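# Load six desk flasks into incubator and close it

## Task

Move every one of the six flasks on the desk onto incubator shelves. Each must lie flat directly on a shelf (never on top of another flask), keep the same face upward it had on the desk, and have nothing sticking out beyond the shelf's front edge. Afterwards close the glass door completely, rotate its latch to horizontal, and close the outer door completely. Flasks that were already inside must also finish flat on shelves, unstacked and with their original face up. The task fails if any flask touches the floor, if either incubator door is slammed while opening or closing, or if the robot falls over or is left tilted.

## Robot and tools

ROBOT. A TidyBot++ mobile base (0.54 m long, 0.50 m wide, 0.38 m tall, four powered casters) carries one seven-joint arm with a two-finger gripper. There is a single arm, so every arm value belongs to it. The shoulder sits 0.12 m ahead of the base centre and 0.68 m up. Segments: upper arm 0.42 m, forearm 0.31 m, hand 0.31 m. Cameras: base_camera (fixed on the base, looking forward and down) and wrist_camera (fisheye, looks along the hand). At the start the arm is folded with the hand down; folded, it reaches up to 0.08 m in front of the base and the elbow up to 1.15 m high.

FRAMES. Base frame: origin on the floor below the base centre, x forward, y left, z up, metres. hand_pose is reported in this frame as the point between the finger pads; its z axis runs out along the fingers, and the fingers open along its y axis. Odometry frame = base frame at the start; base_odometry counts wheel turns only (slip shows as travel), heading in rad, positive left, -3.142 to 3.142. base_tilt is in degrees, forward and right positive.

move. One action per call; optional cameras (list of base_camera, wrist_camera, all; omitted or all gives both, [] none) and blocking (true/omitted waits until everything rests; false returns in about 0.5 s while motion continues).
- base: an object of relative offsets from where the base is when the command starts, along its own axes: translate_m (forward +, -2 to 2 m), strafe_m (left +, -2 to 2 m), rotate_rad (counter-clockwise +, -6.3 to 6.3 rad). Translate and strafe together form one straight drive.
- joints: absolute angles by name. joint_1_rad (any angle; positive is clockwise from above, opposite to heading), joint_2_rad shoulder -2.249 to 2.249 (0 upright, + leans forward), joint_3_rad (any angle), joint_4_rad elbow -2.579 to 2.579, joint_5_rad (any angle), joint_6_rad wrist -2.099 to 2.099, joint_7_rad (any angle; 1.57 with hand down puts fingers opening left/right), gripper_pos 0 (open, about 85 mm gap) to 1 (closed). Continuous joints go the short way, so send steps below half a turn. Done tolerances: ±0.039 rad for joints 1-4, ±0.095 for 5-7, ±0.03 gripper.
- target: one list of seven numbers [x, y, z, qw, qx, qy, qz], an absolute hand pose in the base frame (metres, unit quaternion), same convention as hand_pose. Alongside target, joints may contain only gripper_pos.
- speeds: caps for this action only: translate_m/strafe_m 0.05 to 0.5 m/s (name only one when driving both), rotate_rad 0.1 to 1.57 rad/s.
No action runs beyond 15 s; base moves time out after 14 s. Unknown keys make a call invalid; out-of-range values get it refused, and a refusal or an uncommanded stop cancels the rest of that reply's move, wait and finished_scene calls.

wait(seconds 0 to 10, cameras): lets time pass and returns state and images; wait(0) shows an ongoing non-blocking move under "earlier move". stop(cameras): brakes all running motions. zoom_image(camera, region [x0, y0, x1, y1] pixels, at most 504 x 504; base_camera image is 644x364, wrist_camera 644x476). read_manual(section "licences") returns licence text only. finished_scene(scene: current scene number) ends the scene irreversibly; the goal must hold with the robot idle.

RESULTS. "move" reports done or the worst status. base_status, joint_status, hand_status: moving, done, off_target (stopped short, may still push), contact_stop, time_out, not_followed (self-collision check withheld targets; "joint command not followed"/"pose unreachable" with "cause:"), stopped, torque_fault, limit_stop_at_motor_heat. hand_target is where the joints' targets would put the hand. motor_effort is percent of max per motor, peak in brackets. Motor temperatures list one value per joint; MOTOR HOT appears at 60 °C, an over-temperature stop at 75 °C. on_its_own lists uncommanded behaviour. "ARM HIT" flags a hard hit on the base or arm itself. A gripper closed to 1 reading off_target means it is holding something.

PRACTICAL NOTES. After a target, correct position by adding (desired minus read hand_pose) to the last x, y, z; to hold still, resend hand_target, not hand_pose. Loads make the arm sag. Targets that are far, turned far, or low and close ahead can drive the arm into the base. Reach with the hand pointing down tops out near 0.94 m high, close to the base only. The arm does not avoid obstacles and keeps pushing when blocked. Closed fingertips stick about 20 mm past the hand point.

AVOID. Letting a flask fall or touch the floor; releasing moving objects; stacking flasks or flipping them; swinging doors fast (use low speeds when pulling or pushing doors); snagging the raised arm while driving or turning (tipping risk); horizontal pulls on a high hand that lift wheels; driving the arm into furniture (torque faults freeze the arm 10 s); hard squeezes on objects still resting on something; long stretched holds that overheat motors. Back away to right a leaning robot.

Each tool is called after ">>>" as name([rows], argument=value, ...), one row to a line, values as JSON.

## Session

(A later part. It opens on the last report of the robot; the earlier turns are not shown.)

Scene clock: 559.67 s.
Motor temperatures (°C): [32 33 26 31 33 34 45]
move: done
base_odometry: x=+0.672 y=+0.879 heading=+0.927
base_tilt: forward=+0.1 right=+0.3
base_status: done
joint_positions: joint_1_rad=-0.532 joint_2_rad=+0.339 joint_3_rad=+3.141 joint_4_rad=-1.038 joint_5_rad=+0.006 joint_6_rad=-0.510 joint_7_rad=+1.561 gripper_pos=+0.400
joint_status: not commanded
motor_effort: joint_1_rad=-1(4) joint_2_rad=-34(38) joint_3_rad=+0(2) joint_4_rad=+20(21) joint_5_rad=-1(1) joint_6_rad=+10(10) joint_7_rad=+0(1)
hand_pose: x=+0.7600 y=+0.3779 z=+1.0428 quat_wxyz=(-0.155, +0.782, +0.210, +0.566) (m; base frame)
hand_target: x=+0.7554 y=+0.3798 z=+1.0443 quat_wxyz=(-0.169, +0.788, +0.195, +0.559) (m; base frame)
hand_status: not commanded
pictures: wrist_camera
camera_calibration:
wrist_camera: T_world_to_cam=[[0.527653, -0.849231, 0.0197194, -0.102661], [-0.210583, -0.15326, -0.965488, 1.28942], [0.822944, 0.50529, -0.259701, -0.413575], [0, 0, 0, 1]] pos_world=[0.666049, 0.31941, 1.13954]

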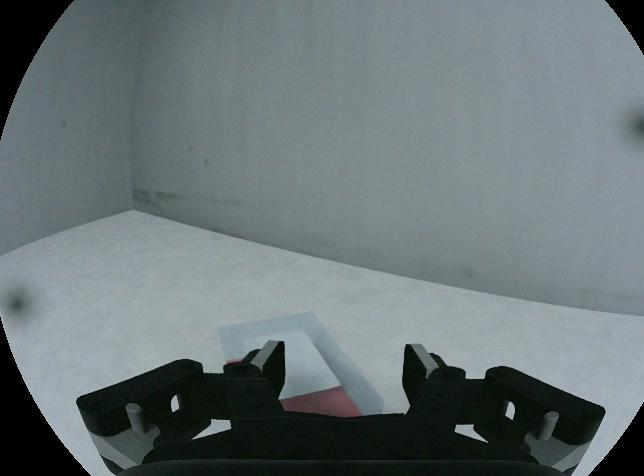

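>>> move(joints={"joint_2_rad": 0.342, "joint_4_rad": -1.11, "joint_6_rad": -0.56}, cameras=["wrist_camera"])

Scene clock: 560.83 s.
Motor temperatures (°C): [32 33 26 31 33 34 45]
move: done
base_odometry: x=+0.672 y=+0.879 heading=+0.927
base_tilt: forward=+0.1 right=+0.4
base_status: not commanded
joint_positions: joint_1_rad=-0.532 joint_2_rad=+0.347 joint_3_rad=+3.141 joint_4_rad=-1.097 joint_5_rad=+0.006 joint_6_rad=-0.510 joint_7_rad=+1.561 gripper_pos=+0.400
joint_status: all done
motor_effort: joint_1_rad=-1(1) joint_2_rad=-34(36) joint_3_rad=+0(1) joint_4_rad=+20(21) joint_5_rad=+0(1) joint_6_rad=+9(10) joint_7_rad=+0(1)
hand_pose: x=+0.7595 y=+0.3776 z=+1.0010 quat_wxyz=(-0.147, +0.800, +0.215, +0.540) (m; base frame)
hand_target: x=+0.7499 y=+0.3766 z=+0.9825 quat_wxyz=(-0.155, +0.820, +0.203, +0.512) (m; base frame)
hand_status: not commanded
pictures: wrist_camera
camera_calibration:
wrist_camera: T_world_to_cam=[[0.528733, -0.848595, 0.0180943, -0.101177], [-0.266249, -0.186058, -0.945777, 1.28382], [0.805949, 0.495246, -0.324312, -0.342488], [0, 0, 0, 1]] pos_world=[0.671339, 0.322622, 1.10496]

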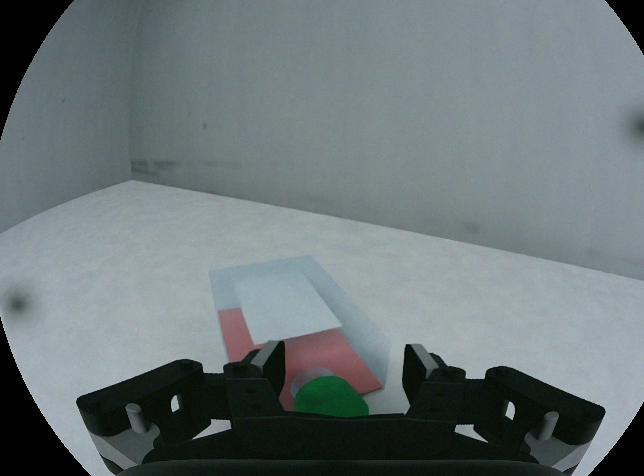

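>>> move(joints={"joint_2_rad": 0.345, "joint_4_rad": -1.155, "joint_6_rad": -0.56}, cameras=["wrist_camera"])

Scene clock: 562.27 s.
Motor temperatures (°C): [32 33 26 31 33 34 45]
move: done
base_odometry: x=+0.672 y=+0.879 heading=+0.927
base_tilt: forward=+0.0 right=+0.3
base_status: not commanded
joint_positions: joint_1_rad=-0.532 joint_2_rad=+0.351 joint_3_rad=+3.141 joint_4_rad=-1.140 joint_5_rad=+0.006 joint_6_rad=-0.510 joint_7_rad=+1.561 gripper_pos=+0.400
joint_status: all done
motor_effort: joint_1_rad=-1(1) joint_2_rad=-33(35) joint_3_rad=+0(1) joint_4_rad=+20(22) joint_5_rad=-1(1) joint_6_rad=+9(10) joint_7_rad=+0(1)
hand_pose: x=+0.7572 y=+0.3763 z=+0.9723 quat_wxyz=(-0.142, +0.813, +0.219, +0.521) (m; base frame)
hand_target: x=+0.7464 y=+0.3745 z=+0.9537 quat_wxyz=(-0.149, +0.832, +0.206, +0.493) (m; base frame)
hand_status: not commanded
pictures: wrist_camera
camera_calibration:
wrist_camera: T_world_to_cam=[[0.529468, -0.848162, 0.0168895, -0.100205], [-0.304167, -0.208388, -0.929547, 1.27723], [0.791925, 0.487028, -0.368318, -0.292861], [0, 0, 0, 1]] pos_world=[0.673471, 0.3238, 1.08107]

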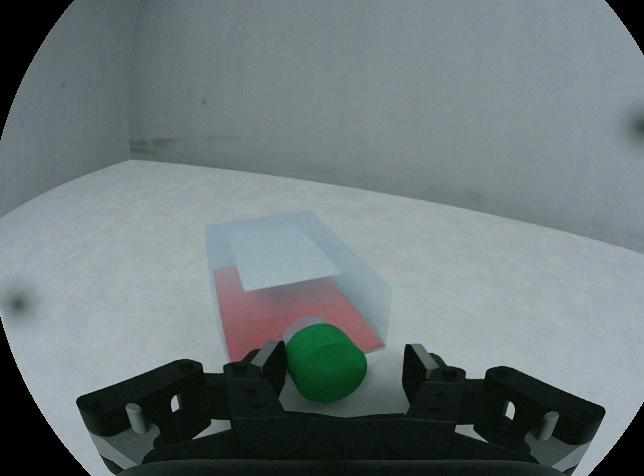

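>>> move(base={"translate_m": -0.031, "strafe_m": 0.0526}, speeds={"strafe_m": 0.07}, cameras=["wrist_camera"])

Scene clock: 563.97 s.
Motor temperatures (°C): [32 33 26 31 33 34 45]
move: done
base_odometry: x=+0.611 y=+0.885 heading=+0.927
base_tilt: forward=+0.0 right=+0.2
base_status: done
joint_positions: joint_1_rad=-0.534 joint_2_rad=+0.351 joint_3_rad=+3.141 joint_4_rad=-1.140 joint_5_rad=+0.006 joint_6_rad=-0.510 joint_7_rad=+1.561 gripper_pos=+0.400
joint_status: not commanded
motor_effort: joint_1_rad=-1(4) joint_2_rad=-34(37) joint_3_rad=+0(2) joint_4_rad=+20(22) joint_5_rad=-1(1) joint_6_rad=+9(9) joint_7_rad=+1(1)
hand_pose: x=+0.7565 y=+0.3775 z=+0.9721 quat_wxyz=(-0.143, +0.813, +0.220, +0.521) (m; base frame)
hand_target: x=+0.7464 y=+0.3745 z=+0.9537 quat_wxyz=(-0.149, +0.832, +0.206, +0.493) (m; base frame)
hand_status: not commanded
pictures: wrist_camera
camera_calibration:
wrist_camera: T_world_to_cam=[[0.531177, -0.847094, 0.0168231, -0.100379], [-0.303931, -0.209042, -0.929477, 1.27716], [0.790871, 0.488603, -0.368497, -0.292576], [0, 0, 0, 1]] pos_world=[0.672879, 0.324904, 1.08097]

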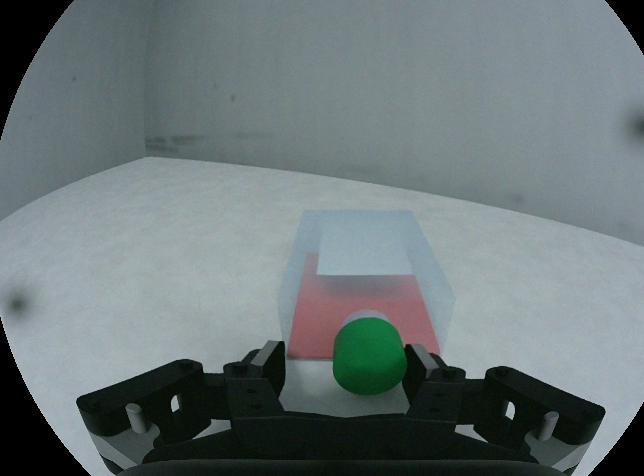

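>>> move(base={"translate_m": 0.0285, "strafe_m": 0.0025}, speeds={"translate_m": 0.07}, cameras=["wrist_camera"])

Scene clock: 565.53 s.
Motor temperatures (°C): [32 33 26 31 33 34 45]
move: done
base_odometry: x=+0.626 y=+0.910 heading=+0.928
base_tilt: forward=+0.1 right=+0.4
base_status: done
joint_positions: joint_1_rad=-0.534 joint_2_rad=+0.351 joint_3_rad=+3.141 joint_4_rad=-1.140 joint_5_rad=+0.006 joint_6_rad=-0.510 joint_7_rad=+1.561 gripper_pos=+0.400
joint_status: not commanded
motor_effort: joint_1_rad=+0(2) joint_2_rad=-34(37) joint_3_rad=+0(1) joint_4_rad=+21(21) joint_5_rad=-1(1) joint_6_rad=+9(9) joint_7_rad=+0(1)
hand_pose: x=+0.7564 y=+0.3776 z=+0.9723 quat_wxyz=(-0.143, +0.813, +0.220, +0.521) (m; base frame)
hand_target: x=+0.7464 y=+0.3745 z=+0.9537 quat_wxyz=(-0.149, +0.832, +0.206, +0.493) (m; base frame)
hand_status: not commanded
pictures: wrist_camera
camera_calibration:
wrist_camera: T_world_to_cam=[[0.531247, -0.84705, 0.0168107, -0.100237], [-0.303758, -0.208957, -0.929553, 1.27715], [0.79089, 0.488716, -0.368306, -0.292685], [0, 0, 0, 1]] pos_world=[0.672678, 0.325004, 1.08107]

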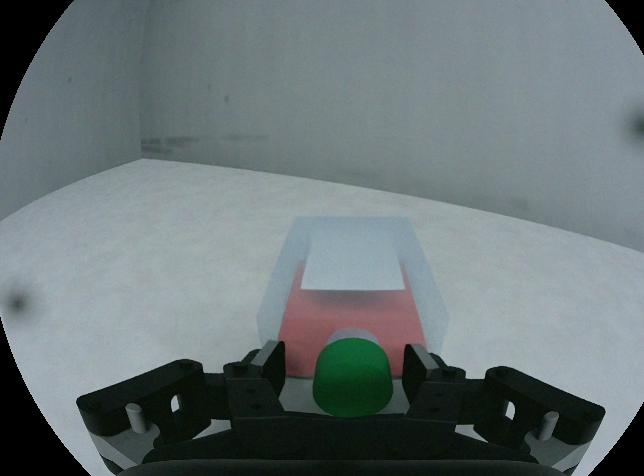

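>>> move(base={"translate_m": 0.01, "strafe_m": 0.0025}, speeds={"translate_m": 0.07}, cameras=["wrist_camera"])

>>> move(joints={"gripper_pos": 0.62}, cameras=["wrist_camera"])

Scene clock: 566.50 s.
Motor temperatures (°C): [32 33 26 31 33 34 45]
move: done
base_odometry: x=+0.630 y=+0.920 heading=+0.928
base_tilt: forward=+0.0 right=+0.3
base_status: done
joint_positions: joint_1_rad=-0.534 joint_2_rad=+0.352 joint_3_rad=+3.141 joint_4_rad=-1.140 joint_5_rad=+0.006 joint_6_rad=-0.510 joint_7_rad=+1.561 gripper_pos=+0.400
joint_status: not commanded
motor_effort: joint_1_rad=+0(1) joint_2_rad=-35(38) joint_3_rad=+0(1) joint_4_rad=+20(21) joint_5_rad=+0(1) joint_6_rad=+9(10) joint_7_rad=+0(1)
hand_pose: x=+0.7567 y=+0.3779 z=+0.9711 quat_wxyz=(-0.142, +0.813, +0.220, +0.520) (m; base frame)
hand_target: x=+0.7464 y=+0.3745 z=+0.9537 quat_wxyz=(-0.149, +0.832, +0.206, +0.493) (m; base frame)
hand_status: not commanded
pictures: wrist_camera
camera_calibration:
wrist_camera: T_world_to_cam=[[0.531383, -0.846966, 0.0167419, -0.100277], [-0.30504, -0.209744, -0.928955, 1.27691], [0.790305, 0.488525, -0.369813, -0.291517], [0, 0, 0, 1]] pos_world=[0.673184, 0.325307, 1.08007]

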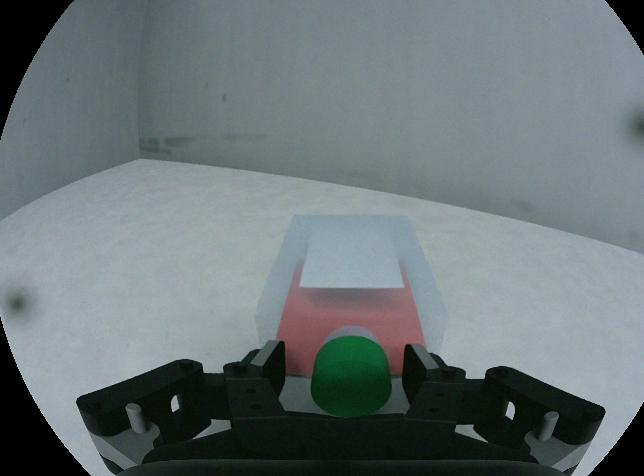

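Scene clock: 567.13 s.
Motor temperatures (°C): [32 33 26 31 33 34 45]
move: done
base_odometry: x=+0.630 y=+0.920 heading=+0.928
base_tilt: forward=+0.2 right=+0.3
base_status: not commanded
joint_positions: joint_1_rad=-0.534 joint_2_rad=+0.352 joint_3_rad=+3.141 joint_4_rad=-1.140 joint_5_rad=+0.006 joint_6_rad=-0.510 joint_7_rad=+1.561 gripper_pos=+0.620
joint_status: all done
motor_effort: joint_1_rad=+0(2) joint_2_rad=-34(35) joint_3_rad=-1(1) joint_4_rad=+21(21) joint_5_rad=+0(1) joint_6_rad=+9(9) joint_7_rad=+0(1)
hand_pose: x=+0.7567 y=+0.3779 z=+0.9711 quat_wxyz=(-0.142, +0.813, +0.220, +0.520) (m; base frame)
hand_target: x=+0.7464 y=+0.3745 z=+0.9537 quat_wxyz=(-0.149, +0.832, +0.206, +0.493) (m; base frame)
hand_status: not commanded
pictures: wrist_camera
camera_calibration:
wrist_camera: T_world_to_cam=[[0.531383, -0.846966, 0.0167419, -0.100277], [-0.30504, -0.209744, -0.928955, 1.27691], [0.790305, 0.488525, -0.369813, -0.291517], [0, 0, 0, 1]] pos_world=[0.673184, 0.325307, 1.08007]

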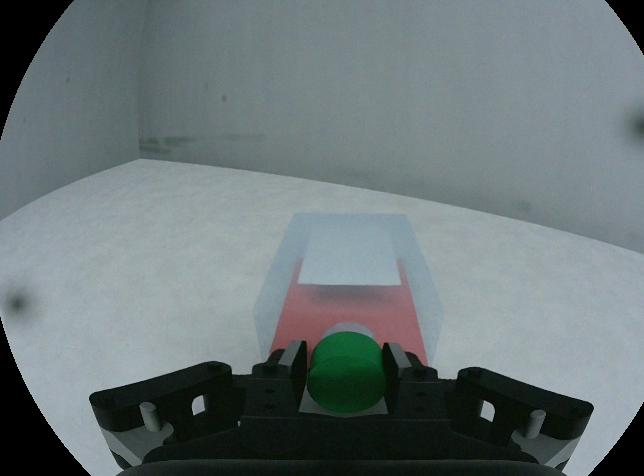

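>>> zoom_image(camera="wrist_camera", region=[240, 290, 450, 440])

Scaled by 2.400.

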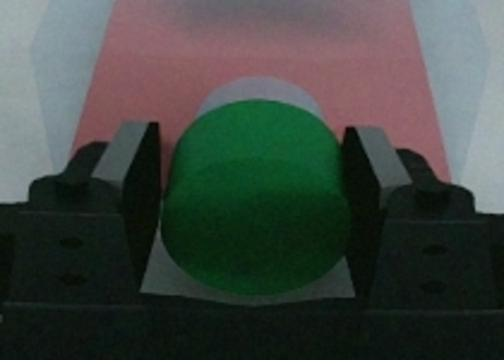

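>>> move(joints={"gripper_pos": 0.7}, cameras=[])

>>> move(joints={"gripper_pos": 0.85}, cameras=["wrist_camera"])

Scene clock: 568.30 s.
Motor temperatures (°C): [32 33 26 31 33 34 45]
move: done
base_odometry: x=+0.630 y=+0.920 heading=+0.928
base_tilt: forward=+0.1 right=+0.2
base_status: not commanded
joint_positions: joint_1_rad=-0.534 joint_2_rad=+0.352 joint_3_rad=+3.141 joint_4_rad=-1.140 joint_5_rad=+0.006 joint_6_rad=-0.510 joint_7_rad=+1.561 gripper_pos=+0.679
joint_status: all done
motor_effort: joint_1_rad=-1(1) joint_2_rad=-34(34) joint_3_rad=+0(0) joint_4_rad=+20(21) joint_5_rad=-1(1) joint_6_rad=+8(9) joint_7_rad=+0(1)
hand_pose: x=+0.7567 y=+0.3778 z=+0.9713 quat_wxyz=(-0.143, +0.813, +0.220, +0.520) (m; base frame)
hand_target: x=+0.7464 y=+0.3745 z=+0.9537 quat_wxyz=(-0.149, +0.832, +0.206, +0.493) (m; base frame)
hand_status: not commanded
pictures: none
No camera images: "cameras" was empty.

Scene clock: 568.87 s.
Motor temperatures (°C): [32 33 26 31 33 34 45]
move: off_target
base_odometry: x=+0.630 y=+0.920 heading=+0.928
base_tilt: forward=+0.0 right=+0.5
base_status: not commanded
joint_positions: joint_1_rad=-0.534 joint_2_rad=+0.352 joint_3_rad=+3.141 joint_4_rad=-1.140 joint_5_rad=+0.006 joint_6_rad=-0.510 joint_7_rad=+1.561 gripper_pos=+0.682
joint_status: gripper_pos off_target (ended at +0.682, target +0.850)
motor_effort: joint_1_rad=-1(1) joint_2_rad=-33(34) joint_3_rad=+0(0) joint_4_rad=+19(20) joint_5_rad=-1(1) joint_6_rad=+9(9) joint_7_rad=+0(1)
hand_pose: x=+0.7567 y=+0.3778 z=+0.9713 quat_wxyz=(-0.143, +0.813, +0.220, +0.520) (m; base frame)
hand_target: x=+0.7464 y=+0.3745 z=+0.9537 quat_wxyz=(-0.149, +0.832, +0.206, +0.493) (m; base frame)
hand_status: not commanded
pictures: wrist_camera
camera_calibration:
wrist_camera: T_world_to_cam=[[0.53136, -0.846979, 0.0168314, -0.100389], [-0.304757, -0.209655, -0.929068, 1.27695], [0.79043, 0.488541, -0.369526, -0.291714], [0, 0, 0, 1]] pos_world=[0.673082, 0.325206, 1.08027]

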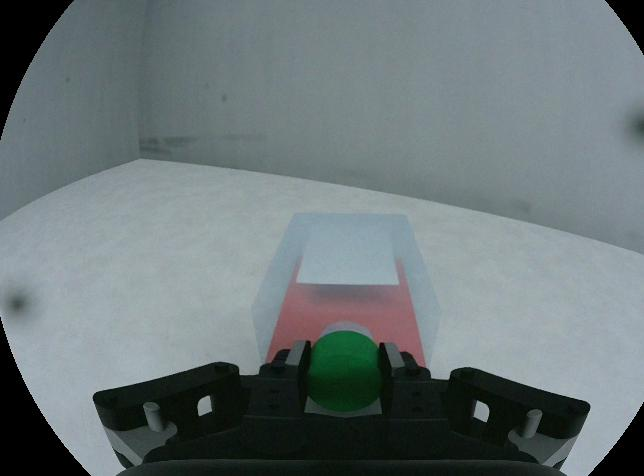

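>>> move(joints={"joint_2_rad": 0.4, "joint_4_rad": -0.775, "joint_6_rad": -0.85}, cameras=["wrist_camera"])

Scene clock: 571.07 s.
Motor temperatures (°C): [32 33 26 31 33 34 45]
move: done
base_odometry: x=+0.630 y=+0.920 heading=+0.928
base_tilt: forward=+0.0 right=+0.4
base_status: not commanded
joint_positions: joint_1_rad=-0.534 joint_2_rad=+0.401 joint_3_rad=+3.141 joint_4_rad=-0.788 joint_5_rad=+0.006 joint_6_rad=-0.783 joint_7_rad=+1.561 gripper_pos=+0.682
joint_status: all done
motor_effort: joint_1_rad=+0(1) joint_2_rad=-36(38) joint_3_rad=+0(0) joint_4_rad=+20(23) joint_5_rad=-1(1) joint_6_rad=+10(11) joint_7_rad=+0(1)
hand_pose: x=+0.7581 y=+0.3782 z=+1.0647 quat_wxyz=(-0.146, +0.805, +0.217, +0.533) (m; base frame)
hand_target: x=+0.7490 y=+0.3759 z=+1.0540 quat_wxyz=(-0.154, +0.823, +0.204, +0.507) (m; base frame)
hand_status: not commanded
pictures: wrist_camera
camera_calibration:
wrist_camera: T_world_to_cam=[[0.529631, -0.848053, 0.0172435, -0.10112], [-0.280829, -0.194495, -0.939844, 1.3518], [0.800391, 0.492928, -0.341169, -0.297991], [0, 0, 0, 1]] pos_world=[0.671692, 0.324052, 1.17056]

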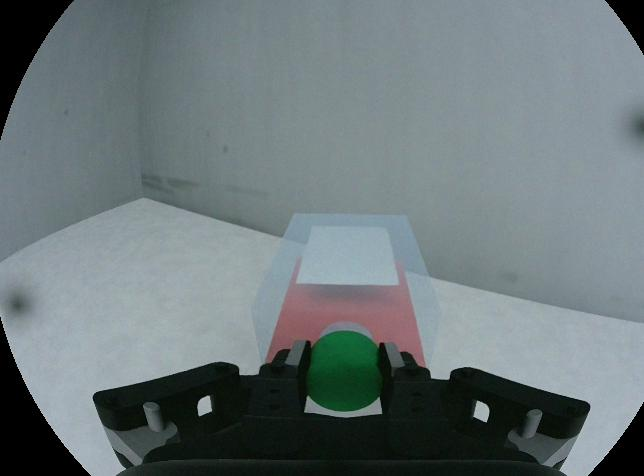

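>>> move(base={"translate_m": -0.6, "rotate_rad": -1.578}, speeds={"rotate_rad": 1.2}, joints={"joint_1_rad": 0.0, "joint_2_rad": 0.105, "joint_4_rad": -1.22, "joint_6_rad": -0.63}, cameras=["wrist_camera"])

Scene clock: 575.13 s.
Motor temperatures (°C): [32 33 26 31 33 34 45]
move: done
base_odometry: x=+0.270 y=+0.439 heading=-0.650
base_tilt: forward=+0.2 right=+0.3
base_status: done
joint_positions: joint_1_rad=+0.007 joint_2_rad=+0.119 joint_3_rad=+3.149 joint_4_rad=-1.205 joint_5_rad=+0.006 joint_6_rad=-0.705 joint_7_rad=+1.561 gripper_pos=+0.682
joint_status: all done
motor_effort: joint_1_rad=+0(6) joint_2_rad=-26(41) joint_3_rad=+0(4) joint_4_rad=+21(22) joint_5_rad=-1(2) joint_6_rad=+10(11) joint_7_rad=+1(1)
hand_pose: x=+0.7530 y=-0.0088 z=+1.0390 quat_wxyz=(+0.005, +0.849, -0.009, +0.528) (m; base frame)
hand_target: x=+0.7566 y=+0.0023 z=+1.0601 quat_wxyz=(-0.015, +0.829, -0.020, +0.559) (m; base frame)
hand_status: not commanded
pictures: wrist_camera
camera_calibration:
wrist_camera: T_world_to_cam=[[0.0104835, -0.999799, 0.0170666, -0.0364727], [-0.3936, -0.0198156, -0.919068, 1.31583], [0.919222, 0.00291769, -0.393729, -0.151093], [0, 0, 0, 1]] pos_world=[0.657182, -0.00995051, 1.15047]

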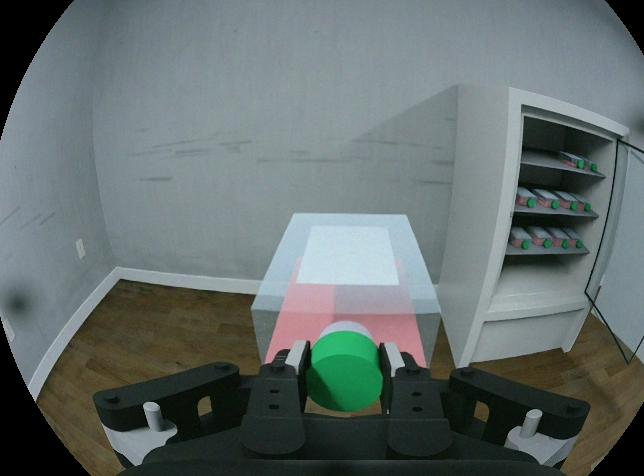

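>>> move(base={"translate_m": 0.5, "strafe_m": -0.689})

Scene clock: 578.43 s.
Motor temperatures (°C): [32 33 26 31 33 34 45]
move: done
base_odometry: x=+0.250 y=-0.412 heading=-0.651
base_tilt: forward=+0.0 right=+0.3
base_status: done
joint_positions: joint_1_rad=+0.004 joint_2_rad=+0.117 joint_3_rad=+3.148 joint_4_rad=-1.206 joint_5_rad=+0.006 joint_6_rad=-0.704 joint_7_rad=+1.561 gripper_pos=+0.682
joint_status: not commanded
motor_effort: joint_1_rad=-1(3) joint_2_rad=-26(29) joint_3_rad=+0(3) joint_4_rad=+21(22) joint_5_rad=-1(1) joint_6_rad=+10(10) joint_7_rad=+0(1)
hand_pose: x=+0.7524 y=-0.0061 z=+1.0400 quat_wxyz=(+0.003, +0.848, -0.007, +0.529) (m; base frame)
hand_target: x=+0.7566 y=+0.0023 z=+1.0601 quat_wxyz=(-0.015, +0.829, -0.020, +0.559) (m; base frame)
hand_status: not commanded
pictures: base_camera, wrist_camera
camera_calibration:
wrist_camera: T_world_to_cam=[[0.0149755, -0.999744, 0.0169579, -0.0369021], [-0.391573, -0.021469, -0.919897, 1.31591], [0.920025, 0.00713565, -0.391794, -0.152783], [0, 0, 0, 1]] pos_world=[0.656393, -0.00755101, 1.15127]

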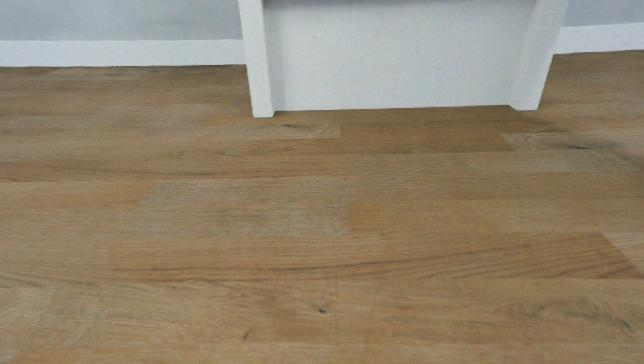

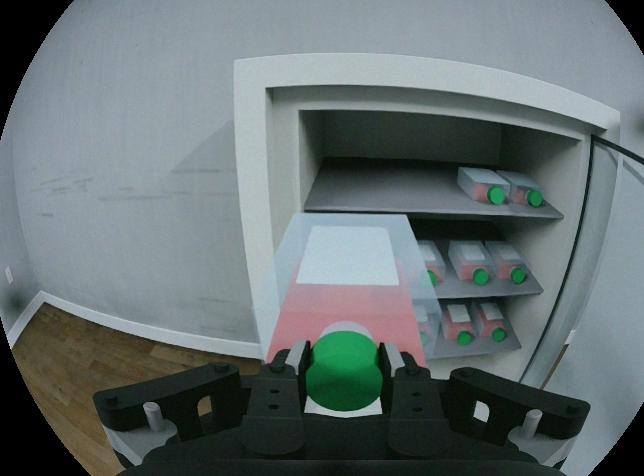

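>>> zoom_image(camera="wrist_camera", region=[220, 40, 640, 300])

Scaled by 1.200.

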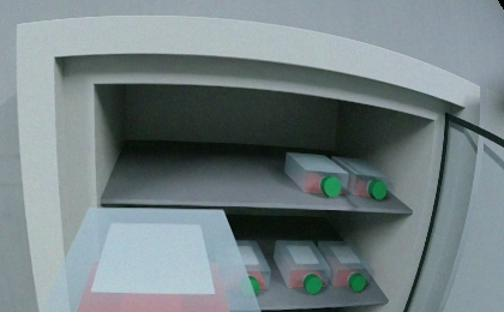

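>>> move(base={"translate_m": 0.43, "strafe_m": -0.023}, speeds={"translate_m": 0.3})

Scene clock: 582.23 s.
Motor temperatures (°C): [32 33 26 31 33 34 45]
move: done
base_odometry: x=+0.579 y=-0.691 heading=-0.651
base_tilt: forward=+0.1 right=+0.3
base_status: done
joint_positions: joint_1_rad=+0.004 joint_2_rad=+0.118 joint_3_rad=+3.148 joint_4_rad=-1.208 joint_5_rad=+0.006 joint_6_rad=-0.702 joint_7_rad=+1.561 gripper_pos=+0.682
joint_status: not commanded
motor_effort: joint_1_rad=+0(1) joint_2_rad=-27(30) joint_3_rad=+0(1) joint_4_rad=+21(22) joint_5_rad=-1(1) joint_6_rad=+10(10) joint_7_rad=+1(1)
hand_pose: x=+0.7529 y=-0.0061 z=+1.0384 quat_wxyz=(+0.003, +0.849, -0.007, +0.529) (m; base frame)
hand_target: x=+0.7566 y=+0.0023 z=+1.0601 quat_wxyz=(-0.015, +0.829, -0.020, +0.559) (m; base frame)
hand_status: not commanded
pictures: base_camera, wrist_camera
camera_calibration:
wrist_camera: T_world_to_cam=[[0.0150039, -0.999744, 0.0169336, -0.0368764], [-0.393095, -0.0214696, -0.919247, 1.31502], [0.919376, 0.00713576, -0.393316, -0.151751], [0, 0, 0, 1]] pos_world=[0.656999, -0.00755101, 1.14977]

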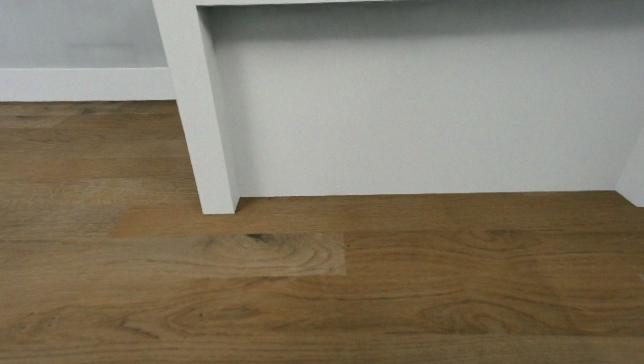

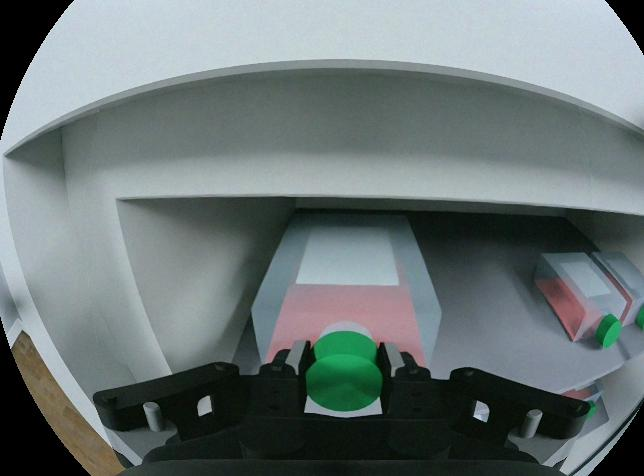

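>>> move(joints={"joint_2_rad": 0.083, "joint_4_rad": -1.441, "joint_6_rad": -0.41}, cameras=["wrist_camera"])

Scene clock: 584.37 s.
Motor temperatures (°C): [32 33 26 31 33 34 45]
move: done
base_odometry: x=+0.579 y=-0.691 heading=-0.651
base_tilt: forward=+0.0 right=+0.3
base_status: not commanded
joint_positions: joint_1_rad=+0.004 joint_2_rad=+0.105 joint_3_rad=+3.148 joint_4_rad=-1.430 joint_5_rad=+0.006 joint_6_rad=-0.488 joint_7_rad=+1.561 gripper_pos=+0.682
joint_status: all done
motor_effort: joint_1_rad=-1(1) joint_2_rad=-26(29) joint_3_rad=+0(1) joint_4_rad=+21(23) joint_5_rad=+0(1) joint_6_rad=+10(11) joint_7_rad=+1(1)
hand_pose: x=+0.7575 y=-0.0059 z=+0.9755 quat_wxyz=(+0.003, +0.848, -0.007, +0.531) (m; base frame)
hand_target: x=+0.7589 y=+0.0023 z=+1.0052 quat_wxyz=(-0.015, +0.823, -0.020, +0.568) (m; base frame)
hand_status: not commanded
pictures: wrist_camera
camera_calibration:
wrist_camera: T_world_to_cam=[[0.0161641, -0.999723, 0.0171229, -0.0367347], [-0.388328, -0.0220577, -0.921257, 1.25734], [0.921379, 0.00824197, -0.388577, -0.186819], [0, 0, 0, 1]] pos_world=[0.660987, -0.00745066, 1.08637]

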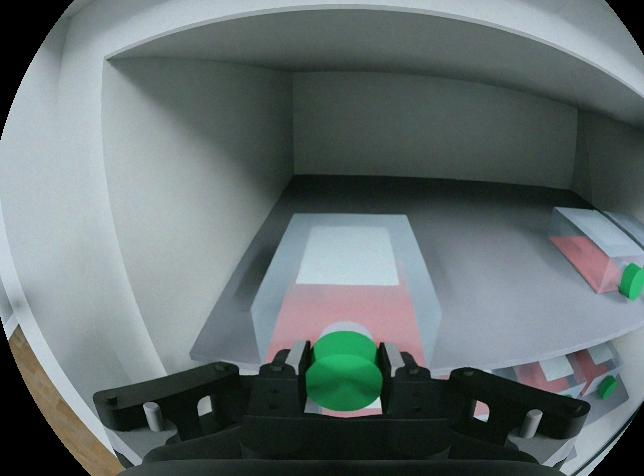

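>>> move(base={"translate_m": 0.075}, speeds={"translate_m": 0.08}, cameras=["wrist_camera"])

Scene clock: 586.17 s.
Motor temperatures (°C): [32 33 26 31 33 34 45]
move: done
base_odometry: x=+0.638 y=-0.737 heading=-0.651
base_tilt: forward=+0.1 right=+0.3
base_status: done
joint_positions: joint_1_rad=+0.004 joint_2_rad=+0.098 joint_3_rad=+3.148 joint_4_rad=-1.430 joint_5_rad=+0.006 joint_6_rad=-0.483 joint_7_rad=+1.561 gripper_pos=+0.682
joint_status: not commanded
motor_effort: joint_1_rad=-1(1) joint_2_rad=-25(29) joint_3_rad=+0(1) joint_4_rad=+21(22) joint_5_rad=+0(1) joint_6_rad=+10(10) joint_7_rad=+0(1)
hand_pose: x=+0.7558 y=-0.0058 z=+0.9811 quat_wxyz=(+0.003, +0.845, -0.007, +0.535) (m; base frame)
hand_target: x=+0.7589 y=+0.0023 z=+1.0052 quat_wxyz=(-0.015, +0.823, -0.020, +0.568) (m; base frame)
hand_status: not commanded
pictures: wrist_camera
camera_calibration:
wrist_camera: T_world_to_cam=[[0.0160126, -0.999721, 0.0173928, -0.036962], [-0.378106, -0.0221576, -0.925497, 1.25838], [0.925624, 0.00824329, -0.378355, -0.196364], [0, 0, 0, 1]] pos_world=[0.658151, -0.00745036, 1.09097]

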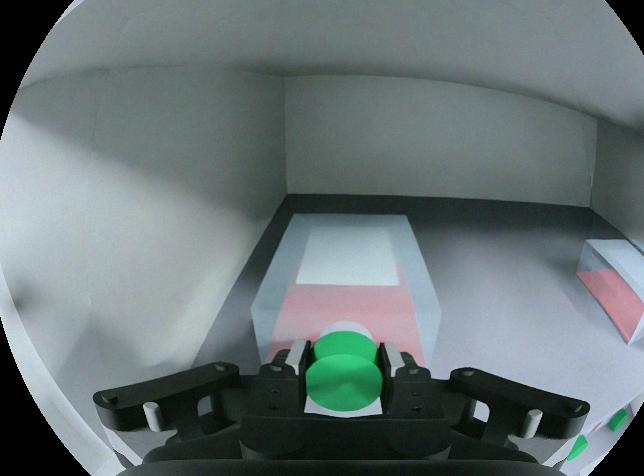

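>>> zoom_image(camera="wrist_camera", region=[420, 330, 644, 476])

Scaled by 2.250.

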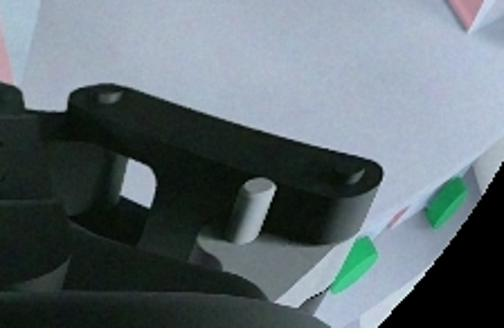

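>>> move(base={"translate_m": 0.018}, speeds={"translate_m": 0.06}, cameras=[])

>>> move(joints={"joint_2_rad": 0.083, "joint_4_rad": -1.461, "joint_6_rad": -0.395}, cameras=["wrist_camera"])

Scene clock: 587.53 s.
Motor temperatures (°C): [32 33 26 31 33 34 45]
move: done
base_odometry: x=+0.653 y=-0.748 heading=-0.652
base_tilt: forward=+0.2 right=+0.3
base_status: done
joint_positions: joint_1_rad=+0.004 joint_2_rad=+0.097 joint_3_rad=+3.148 joint_4_rad=-1.430 joint_5_rad=+0.006 joint_6_rad=-0.483 joint_7_rad=+1.561 gripper_pos=+0.682
joint_status: not commanded
motor_effort: joint_1_rad=+0(2) joint_2_rad=-25(29) joint_3_rad=+1(1) joint_4_rad=+22(22) joint_5_rad=-1(1) joint_6_rad=+10(10) joint_7_rad=-1(1)
hand_pose: x=+0.7555 y=-0.0058 z=+0.9820 quat_wxyz=(+0.003, +0.844, -0.007, +0.536) (m; base frame)
hand_target: x=+0.7589 y=+0.0023 z=+1.0052 quat_wxyz=(-0.015, +0.823, -0.020, +0.568) (m; base frame)
hand_status: not commanded
pictures: none
No camera images: "cameras" was empty.

Scene clock: 588.17 s.
Motor temperatures (°C): [32 33 26 31 33 34 45]
move: done
base_odometry: x=+0.653 y=-0.748 heading=-0.652
base_tilt: forward=+0.0 right=+0.3
base_status: not commanded
joint_positions: joint_1_rad=+0.004 joint_2_rad=+0.097 joint_3_rad=+3.148 joint_4_rad=-1.450 joint_5_rad=+0.006 joint_6_rad=-0.467 joint_7_rad=+1.561 gripper_pos=+0.682
joint_status: all done
motor_effort: joint_1_rad=+0(1) joint_2_rad=-26(27) joint_3_rad=+0(1) joint_4_rad=+21(22) joint_5_rad=+0(1) joint_6_rad=+10(11) joint_7_rad=+1(1)
hand_pose: x=+0.7552 y=-0.0058 z=+0.9749 quat_wxyz=(+0.003, +0.845, -0.007, +0.535) (m; base frame)
hand_target: x=+0.7585 y=+0.0023 z=+0.9975 quat_wxyz=(-0.015, +0.824, -0.020, +0.566) (m; base frame)
hand_status: not commanded
pictures: wrist_camera
camera_calibration:
wrist_camera: T_world_to_cam=[[0.0161376, -0.99972, 0.017322, -0.036857], [-0.37989, -0.0221555, -0.924766, 1.25306], [0.924891, 0.00834303, -0.380141, -0.19585], [0, 0, 0, 1]] pos_world=[0.657758, -0.0074505, 1.08497]

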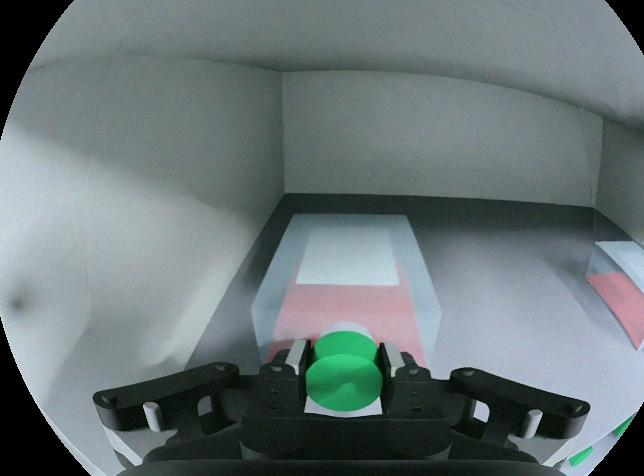

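>>> move(joints={"joint_2_rad": 0.083, "joint_4_rad": -1.478, "joint_6_rad": -0.373}, cameras=[])

>>> move(joints={"joint_2_rad": 0.083, "joint_4_rad": -1.492, "joint_6_rad": -0.358}, cameras=["wrist_camera"])

Scene clock: 588.97 s.
Motor temperatures (°C): [32 33 26 31 33 34 45]
move: done
base_odometry: x=+0.653 y=-0.748 heading=-0.652
base_tilt: forward=+0.0 right=+0.4
base_status: not commanded
joint_positions: joint_1_rad=+0.004 joint_2_rad=+0.097 joint_3_rad=+3.148 joint_4_rad=-1.466 joint_5_rad=+0.006 joint_6_rad=-0.444 joint_7_rad=+1.561 gripper_pos=+0.682
joint_status: all done
motor_effort: joint_1_rad=+0(1) joint_2_rad=-26(27) joint_3_rad=+0(1) joint_4_rad=+21(22) joint_5_rad=-1(1) joint_6_rad=+10(11) joint_7_rad=-1(1)
hand_pose: x=+0.7562 y=-0.0058 z=+0.9716 quat_wxyz=(+0.003, +0.843, -0.007, +0.537) (m; base frame)
hand_target: x=+0.7592 y=+0.0023 z=+0.9936 quat_wxyz=(-0.015, +0.823, -0.020, +0.568) (m; base frame)
hand_status: not commanded
pictures: none
No camera images: "cameras" was empty.

Scene clock: 589.53 s.
Motor temperatures (°C): [32 33 26 31 33 34 45]
move: done
base_odometry: x=+0.653 y=-0.748 heading=-0.652
base_tilt: forward=+0.1 right=+0.3
base_status: not commanded
joint_positions: joint_1_rad=+0.004 joint_2_rad=+0.097 joint_3_rad=+3.148 joint_4_rad=-1.479 joint_5_rad=+0.006 joint_6_rad=-0.430 joint_7_rad=+1.561 gripper_pos=+0.682
joint_status: all done
motor_effort: joint_1_rad=-1(1) joint_2_rad=-26(27) joint_3_rad=+0(1) joint_4_rad=+21(22) joint_5_rad=-1(1) joint_6_rad=+10(11) joint_7_rad=+0(1)
hand_pose: x=+0.7563 y=-0.0058 z=+0.9677 quat_wxyz=(+0.003, +0.843, -0.007, +0.538) (m; base frame)
hand_target: x=+0.7593 y=+0.0023 z=+0.9895 quat_wxyz=(-0.015, +0.823, -0.020, +0.568) (m; base frame)
hand_status: not commanded
pictures: wrist_camera
camera_calibration:
wrist_camera: T_world_to_cam=[[0.0161751, -0.999714, 0.0175906, -0.0370363], [-0.372868, -0.0223549, -0.927615, 1.24421], [0.927744, 0.00844531, -0.373123, -0.208581], [0, 0, 0, 1]] pos_world=[0.658034, -0.00745003, 1.07697]

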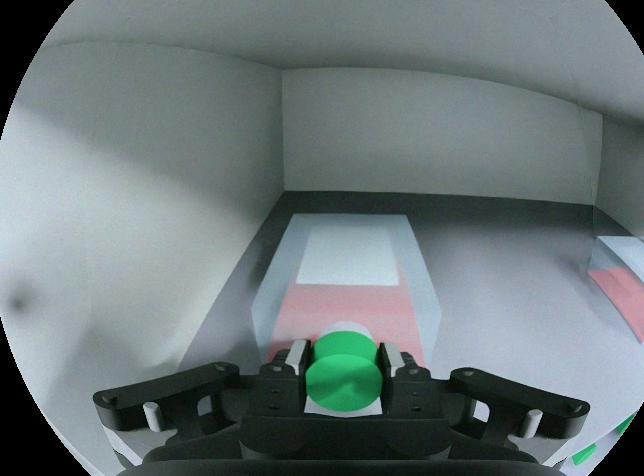

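>>> move(joints={"joint_2_rad": 0.083, "joint_4_rad": -1.508, "joint_6_rad": -0.344}, cameras=[])

>>> move(joints={"joint_2_rad": 0.083, "joint_4_rad": -1.523, "joint_6_rad": -0.33}, cameras=["wrist_camera"])

Scene clock: 590.23 s.
Motor temperatures (°C): [32 33 26 31 33 34 45]
move: done
base_odometry: x=+0.653 y=-0.748 heading=-0.652
base_tilt: forward=+0.0 right=+0.3
base_status: not commanded
joint_positions: joint_1_rad=+0.004 joint_2_rad=+0.097 joint_3_rad=+3.148 joint_4_rad=-1.496 joint_5_rad=+0.006 joint_6_rad=-0.416 joint_7_rad=+1.561 gripper_pos=+0.682
joint_status: all done
motor_effort: joint_1_rad=-1(1) joint_2_rad=-26(27) joint_3_rad=+0(1) joint_4_rad=+21(23) joint_5_rad=+0(1) joint_6_rad=+10(11) joint_7_rad=+0(2)
hand_pose: x=+0.7559 y=-0.0058 z=+0.9620 quat_wxyz=(+0.003, +0.844, -0.007, +0.537) (m; base frame)
hand_target: x=+0.7590 y=+0.0023 z=+0.9839 quat_wxyz=(-0.015, +0.823, -0.020, +0.567) (m; base frame)
hand_status: not commanded
pictures: none
No camera images: "cameras" was empty.

Scene clock: 590.80 s.
Motor temperatures (°C): [32 33 26 31 33 34 45]
move: done
base_odometry: x=+0.653 y=-0.748 heading=-0.652
base_tilt: forward=+0.1 right=+0.3
base_status: not commanded
joint_positions: joint_1_rad=+0.004 joint_2_rad=+0.096 joint_3_rad=+3.148 joint_4_rad=-1.507 joint_5_rad=+0.006 joint_6_rad=-0.399 joint_7_rad=+1.561 gripper_pos=+0.682
joint_status: all done
motor_effort: joint_1_rad=-1(1) joint_2_rad=-26(26) joint_3_rad=+0(1) joint_4_rad=+21(22) joint_5_rad=-1(1) joint_6_rad=+10(10) joint_7_rad=+0(1)
hand_pose: x=+0.7564 y=-0.0057 z=+0.9605 quat_wxyz=(+0.003, +0.842, -0.007, +0.540) (m; base frame)
hand_target: x=+0.7588 y=+0.0023 z=+0.9789 quat_wxyz=(-0.015, +0.824, -0.020, +0.567) (m; base frame)
hand_status: not commanded
pictures: wrist_camera
camera_calibration:
wrist_camera: T_world_to_cam=[[0.0163226, -0.99971, 0.0176775, -0.0369858], [-0.368863, -0.0224535, -0.929213, 1.23608], [0.929341, 0.00864658, -0.369122, -0.216361], [0, 0, 0, 1]] pos_world=[0.657621, -0.00734999, 1.06937]

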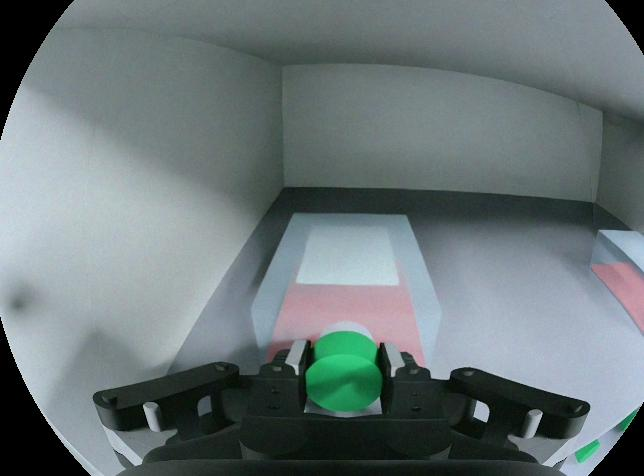

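>>> move(joints={"joint_2_rad": 0.083, "joint_4_rad": -1.54, "joint_6_rad": -0.318}, cameras=["wrist_camera"])

Scene clock: 591.50 s.
Motor temperatures (°C): [32 33 26 31 33 34 45]
move: done
base_odometry: x=+0.653 y=-0.748 heading=-0.652
base_tilt: forward=+0.1 right=+0.3
base_status: not commanded
joint_positions: joint_1_rad=+0.004 joint_2_rad=+0.093 joint_3_rad=+3.148 joint_4_rad=-1.519 joint_5_rad=+0.006 joint_6_rad=-0.381 joint_7_rad=+1.561 gripper_pos=+0.682
joint_status: all done
motor_effort: joint_1_rad=-1(1) joint_2_rad=-24(26) joint_3_rad=+0(1) joint_4_rad=+20(22) joint_5_rad=+0(1) joint_6_rad=+9(9) joint_7_rad=+0(1)
hand_pose: x=+0.7562 y=-0.0057 z=+0.9601 quat_wxyz=(+0.003, +0.840, -0.006, +0.543) (m; base frame)
hand_target: x=+0.7580 y=+0.0023 z=+0.9721 quat_wxyz=(-0.015, +0.825, -0.020, +0.565) (m; base frame)
hand_status: not commanded
pictures: wrist_camera
camera_calibration:
wrist_camera: T_world_to_cam=[[0.0163043, -0.999707, 0.0178689, -0.03714], [-0.361099, -0.0225524, -0.932255, 1.23274], [0.932385, 0.0087473, -0.361361, -0.226139], [0, 0, 0, 1]] pos_world=[0.656594, -0.00734982, 1.06817]

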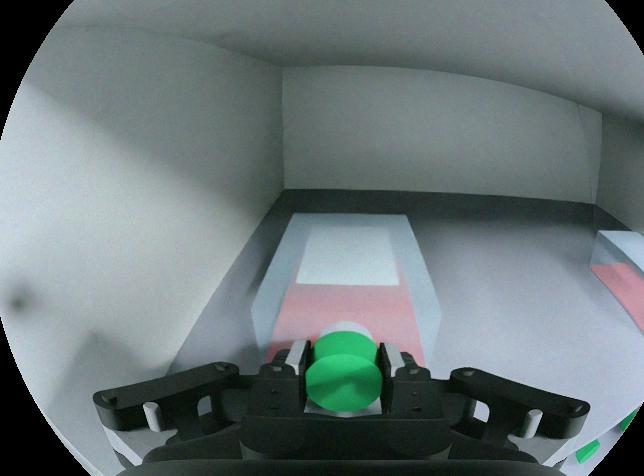

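>>> move(joints={"gripper_pos": 0.66}, cameras=[])

>>> move(joints={"gripper_pos": 0.5}, cameras=["wrist_camera"])

Scene clock: 592.27 s.
Motor temperatures (°C): [32 33 26 31 33 34 45]
move: done
base_odometry: x=+0.653 y=-0.748 heading=-0.652
base_tilt: forward=+0.1 right=+0.4
base_status: not commanded
joint_positions: joint_1_rad=+0.004 joint_2_rad=+0.093 joint_3_rad=+3.148 joint_4_rad=-1.519 joint_5_rad=+0.006 joint_6_rad=-0.381 joint_7_rad=+1.561 gripper_pos=+0.659
joint_status: all done
motor_effort: joint_1_rad=-1(1) joint_2_rad=-24(25) joint_3_rad=+0(1) joint_4_rad=+20(20) joint_5_rad=+0(1) joint_6_rad=+9(9) joint_7_rad=+0(1)
hand_pose: x=+0.7562 y=-0.0057 z=+0.9600 quat_wxyz=(+0.003, +0.840, -0.006, +0.543) (m; base frame)
hand_target: x=+0.7580 y=+0.0023 z=+0.9721 quat_wxyz=(-0.015, +0.825, -0.020, +0.565) (m; base frame)
hand_status: not commanded
pictures: none
No camera images: "cameras" was empty.

Scene clock: 592.87 s.
Motor temperatures (°C): [32 33 26 31 33 34 45]
move: done
base_odometry: x=+0.653 y=-0.748 heading=-0.652
base_tilt: forward=+0.1 right=+0.4
base_status: not commanded
joint_positions: joint_1_rad=+0.004 joint_2_rad=+0.093 joint_3_rad=+3.148 joint_4_rad=-1.520 joint_5_rad=+0.006 joint_6_rad=-0.381 joint_7_rad=+1.561 gripper_pos=+0.500
joint_status: all done
motor_effort: joint_1_rad=+0(1) joint_2_rad=-25(26) joint_3_rad=+0(1) joint_4_rad=+21(21) joint_5_rad=+0(1) joint_6_rad=+9(9) joint_7_rad=+0(1)
hand_pose: x=+0.7560 y=-0.0057 z=+0.9592 quat_wxyz=(+0.003, +0.840, -0.007, +0.542) (m; base frame)
hand_target: x=+0.7580 y=+0.0023 z=+0.9721 quat_wxyz=(-0.015, +0.825, -0.020, +0.565) (m; base frame)
hand_status: not commanded
pictures: wrist_camera
camera_calibration:
wrist_camera: T_world_to_cam=[[0.016333, -0.999707, 0.0178422, -0.0371145], [-0.362604, -0.022552, -0.93167, 1.23232], [0.9318, 0.00874729, -0.362866, -0.224348], [0, 0, 0, 1]] pos_world=[0.656499, -0.00734982, 1.06737]

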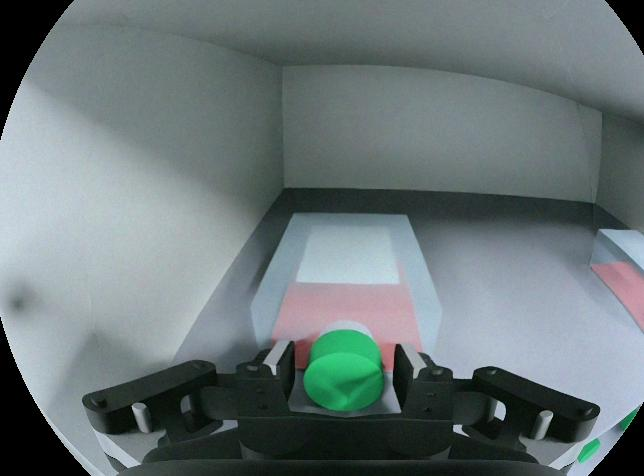

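>>> move(base={"translate_m": -0.06}, speeds={"translate_m": 0.1}, cameras=["wrist_camera"])

Scene clock: 594.10 s.
Motor temperatures (°C): [32 33 26 31 33 34 45]
move: done
base_odometry: x=+0.605 y=-0.712 heading=-0.651
base_tilt: forward=+0.2 right=+0.3
base_status: done
joint_positions: joint_1_rad=+0.004 joint_2_rad=+0.087 joint_3_rad=+3.148 joint_4_rad=-1.523 joint_5_rad=+0.006 joint_6_rad=-0.381 joint_7_rad=+1.561 gripper_pos=+0.500
joint_status: not commanded
motor_effort: joint_1_rad=+0(1) joint_2_rad=-25(29) joint_3_rad=+0(1) joint_4_rad=+20(21) joint_5_rad=+0(1) joint_6_rad=+9(10) joint_7_rad=+0(1)
hand_pose: x=+0.7539 y=-0.0057 z=+0.9617 quat_wxyz=(+0.003, +0.839, -0.007, +0.544) (m; base frame)
hand_target: x=+0.7580 y=+0.0023 z=+0.9721 quat_wxyz=(-0.015, +0.825, -0.020, +0.565) (m; base frame)
hand_status: not commanded
pictures: wrist_camera
camera_calibration:
wrist_camera: T_world_to_cam=[[0.0162626, -0.999707, 0.0179067, -0.0371339], [-0.358916, -0.0225522, -0.933097, 1.23248], [0.933228, 0.00874763, -0.359178, -0.226124], [0, 0, 0, 1]] pos_world=[0.653986, -0.00734982, 1.06947]

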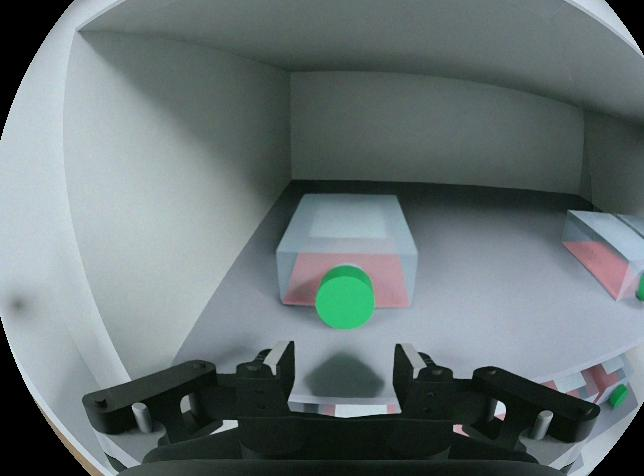

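>>> move(base={"translate_m": -0.35}, cameras=["wrist_camera"])

>>> move(base={"translate_m": -0.674, "strafe_m": 1.022, "rotate_rad": 1.576}, joints={"joint_1_rad": 0.0, "joint_2_rad": 0.2, "joint_3_rad": 3.14, "joint_4_rad": -0.6, "joint_5_rad": 0.0, "joint_6_rad": -1.45, "joint_7_rad": 1.52, "gripper_pos": 1.0}, cameras=["wrist_camera"])

Scene clock: 596.97 s.
Motor temperatures (°C): [32 33 26 31 33 34 45]
move: done
base_odometry: x=+0.326 y=-0.499 heading=-0.651
base_tilt: forward=+0.1 right=+0.3
base_status: done
joint_positions: joint_1_rad=+0.004 joint_2_rad=+0.081 joint_3_rad=+3.148 joint_4_rad=-1.529 joint_5_rad=+0.006 joint_6_rad=-0.379 joint_7_rad=+1.561 gripper_pos=+0.500
joint_status: not commanded
motor_effort: joint_1_rad=-1(2) joint_2_rad=-25(29) joint_3_rad=+0(2) joint_4_rad=+21(22) joint_5_rad=-1(1) joint_6_rad=+9(10) joint_7_rad=+0(1)
hand_pose: x=+0.7516 y=-0.0054 z=+0.9623 quat_wxyz=(+0.003, +0.839, -0.006, +0.545) (m; base frame)
hand_target: x=+0.7580 y=+0.0023 z=+0.9721 quat_wxyz=(-0.015, +0.825, -0.020, +0.565) (m; base frame)
hand_status: not commanded
pictures: wrist_camera
camera_calibration:
wrist_camera: T_world_to_cam=[[0.016551, -0.999703, 0.0179145, -0.0371001], [-0.357487, -0.0226492, -0.933643, 1.23174], [0.933771, 0.00904848, -0.357756, -0.225576], [0, 0, 0, 1]] pos_world=[0.651583, -0.00714991, 1.06997]

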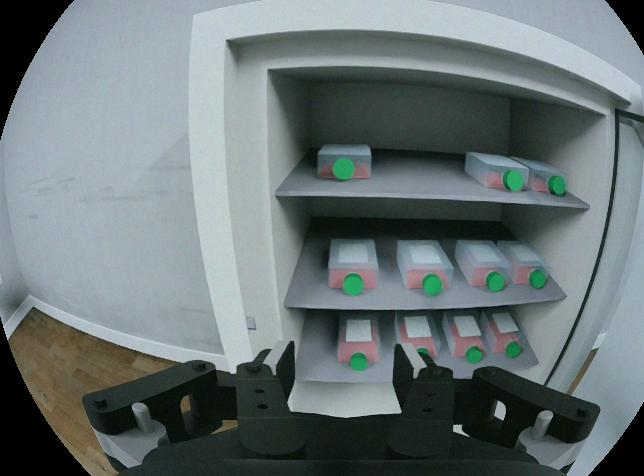

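Scene clock: 601.10 s.
Motor temperatures (°C): [32 33 26 31 33 34 45]
move: done
base_odometry: x=+0.410 y=+0.722 heading=+0.925
base_tilt: forward=+0.1 right=+0.3
base_status: done
joint_positions: joint_1_rad=+0.000 joint_2_rad=+0.205 joint_3_rad=+3.144 joint_4_rad=-0.610 joint_5_rad=+0.006 joint_6_rad=-1.379 joint_7_rad=+1.561 gripper_pos=+0.999
joint_status: all done
motor_effort: joint_1_rad=-1(6) joint_2_rad=-24(30) joint_3_rad=+0(5) joint_4_rad=+15(22) joint_5_rad=-1(2) joint_6_rad=+8(10) joint_7_rad=+0(3)
hand_pose: x=+0.6861 y=-0.0020 z=+1.1279 quat_wxyz=(+0.002, +0.890, -0.006, +0.457) (m; base frame)
hand_target: x=+0.6703 y=+0.0021 z=+1.1176 quat_wxyz=(-0.011, +0.902, -0.022, +0.431) (m; base frame)
hand_status: not commanded
pictures: wrist_camera
camera_calibration:
wrist_camera: T_world_to_cam=[[0.0208325, -0.999725, 0.0107876, -0.0303895], [-0.539171, -0.0203205, -0.841951, 1.38426], [0.841939, 0.0117236, -0.539446, 0.162763], [0, 0, 0, 1]] pos_world=[0.609952, -0.00416033, 1.25361]

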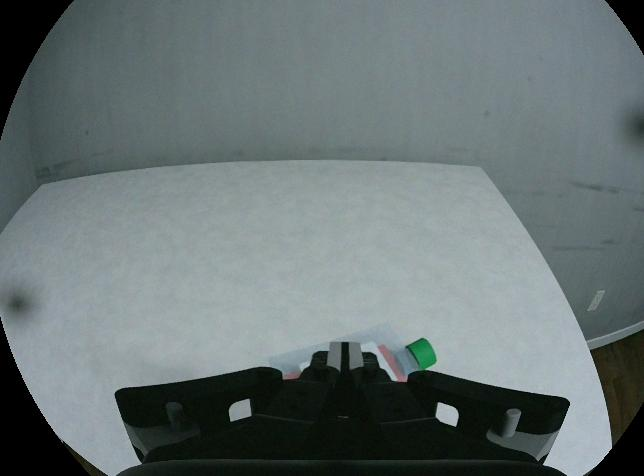

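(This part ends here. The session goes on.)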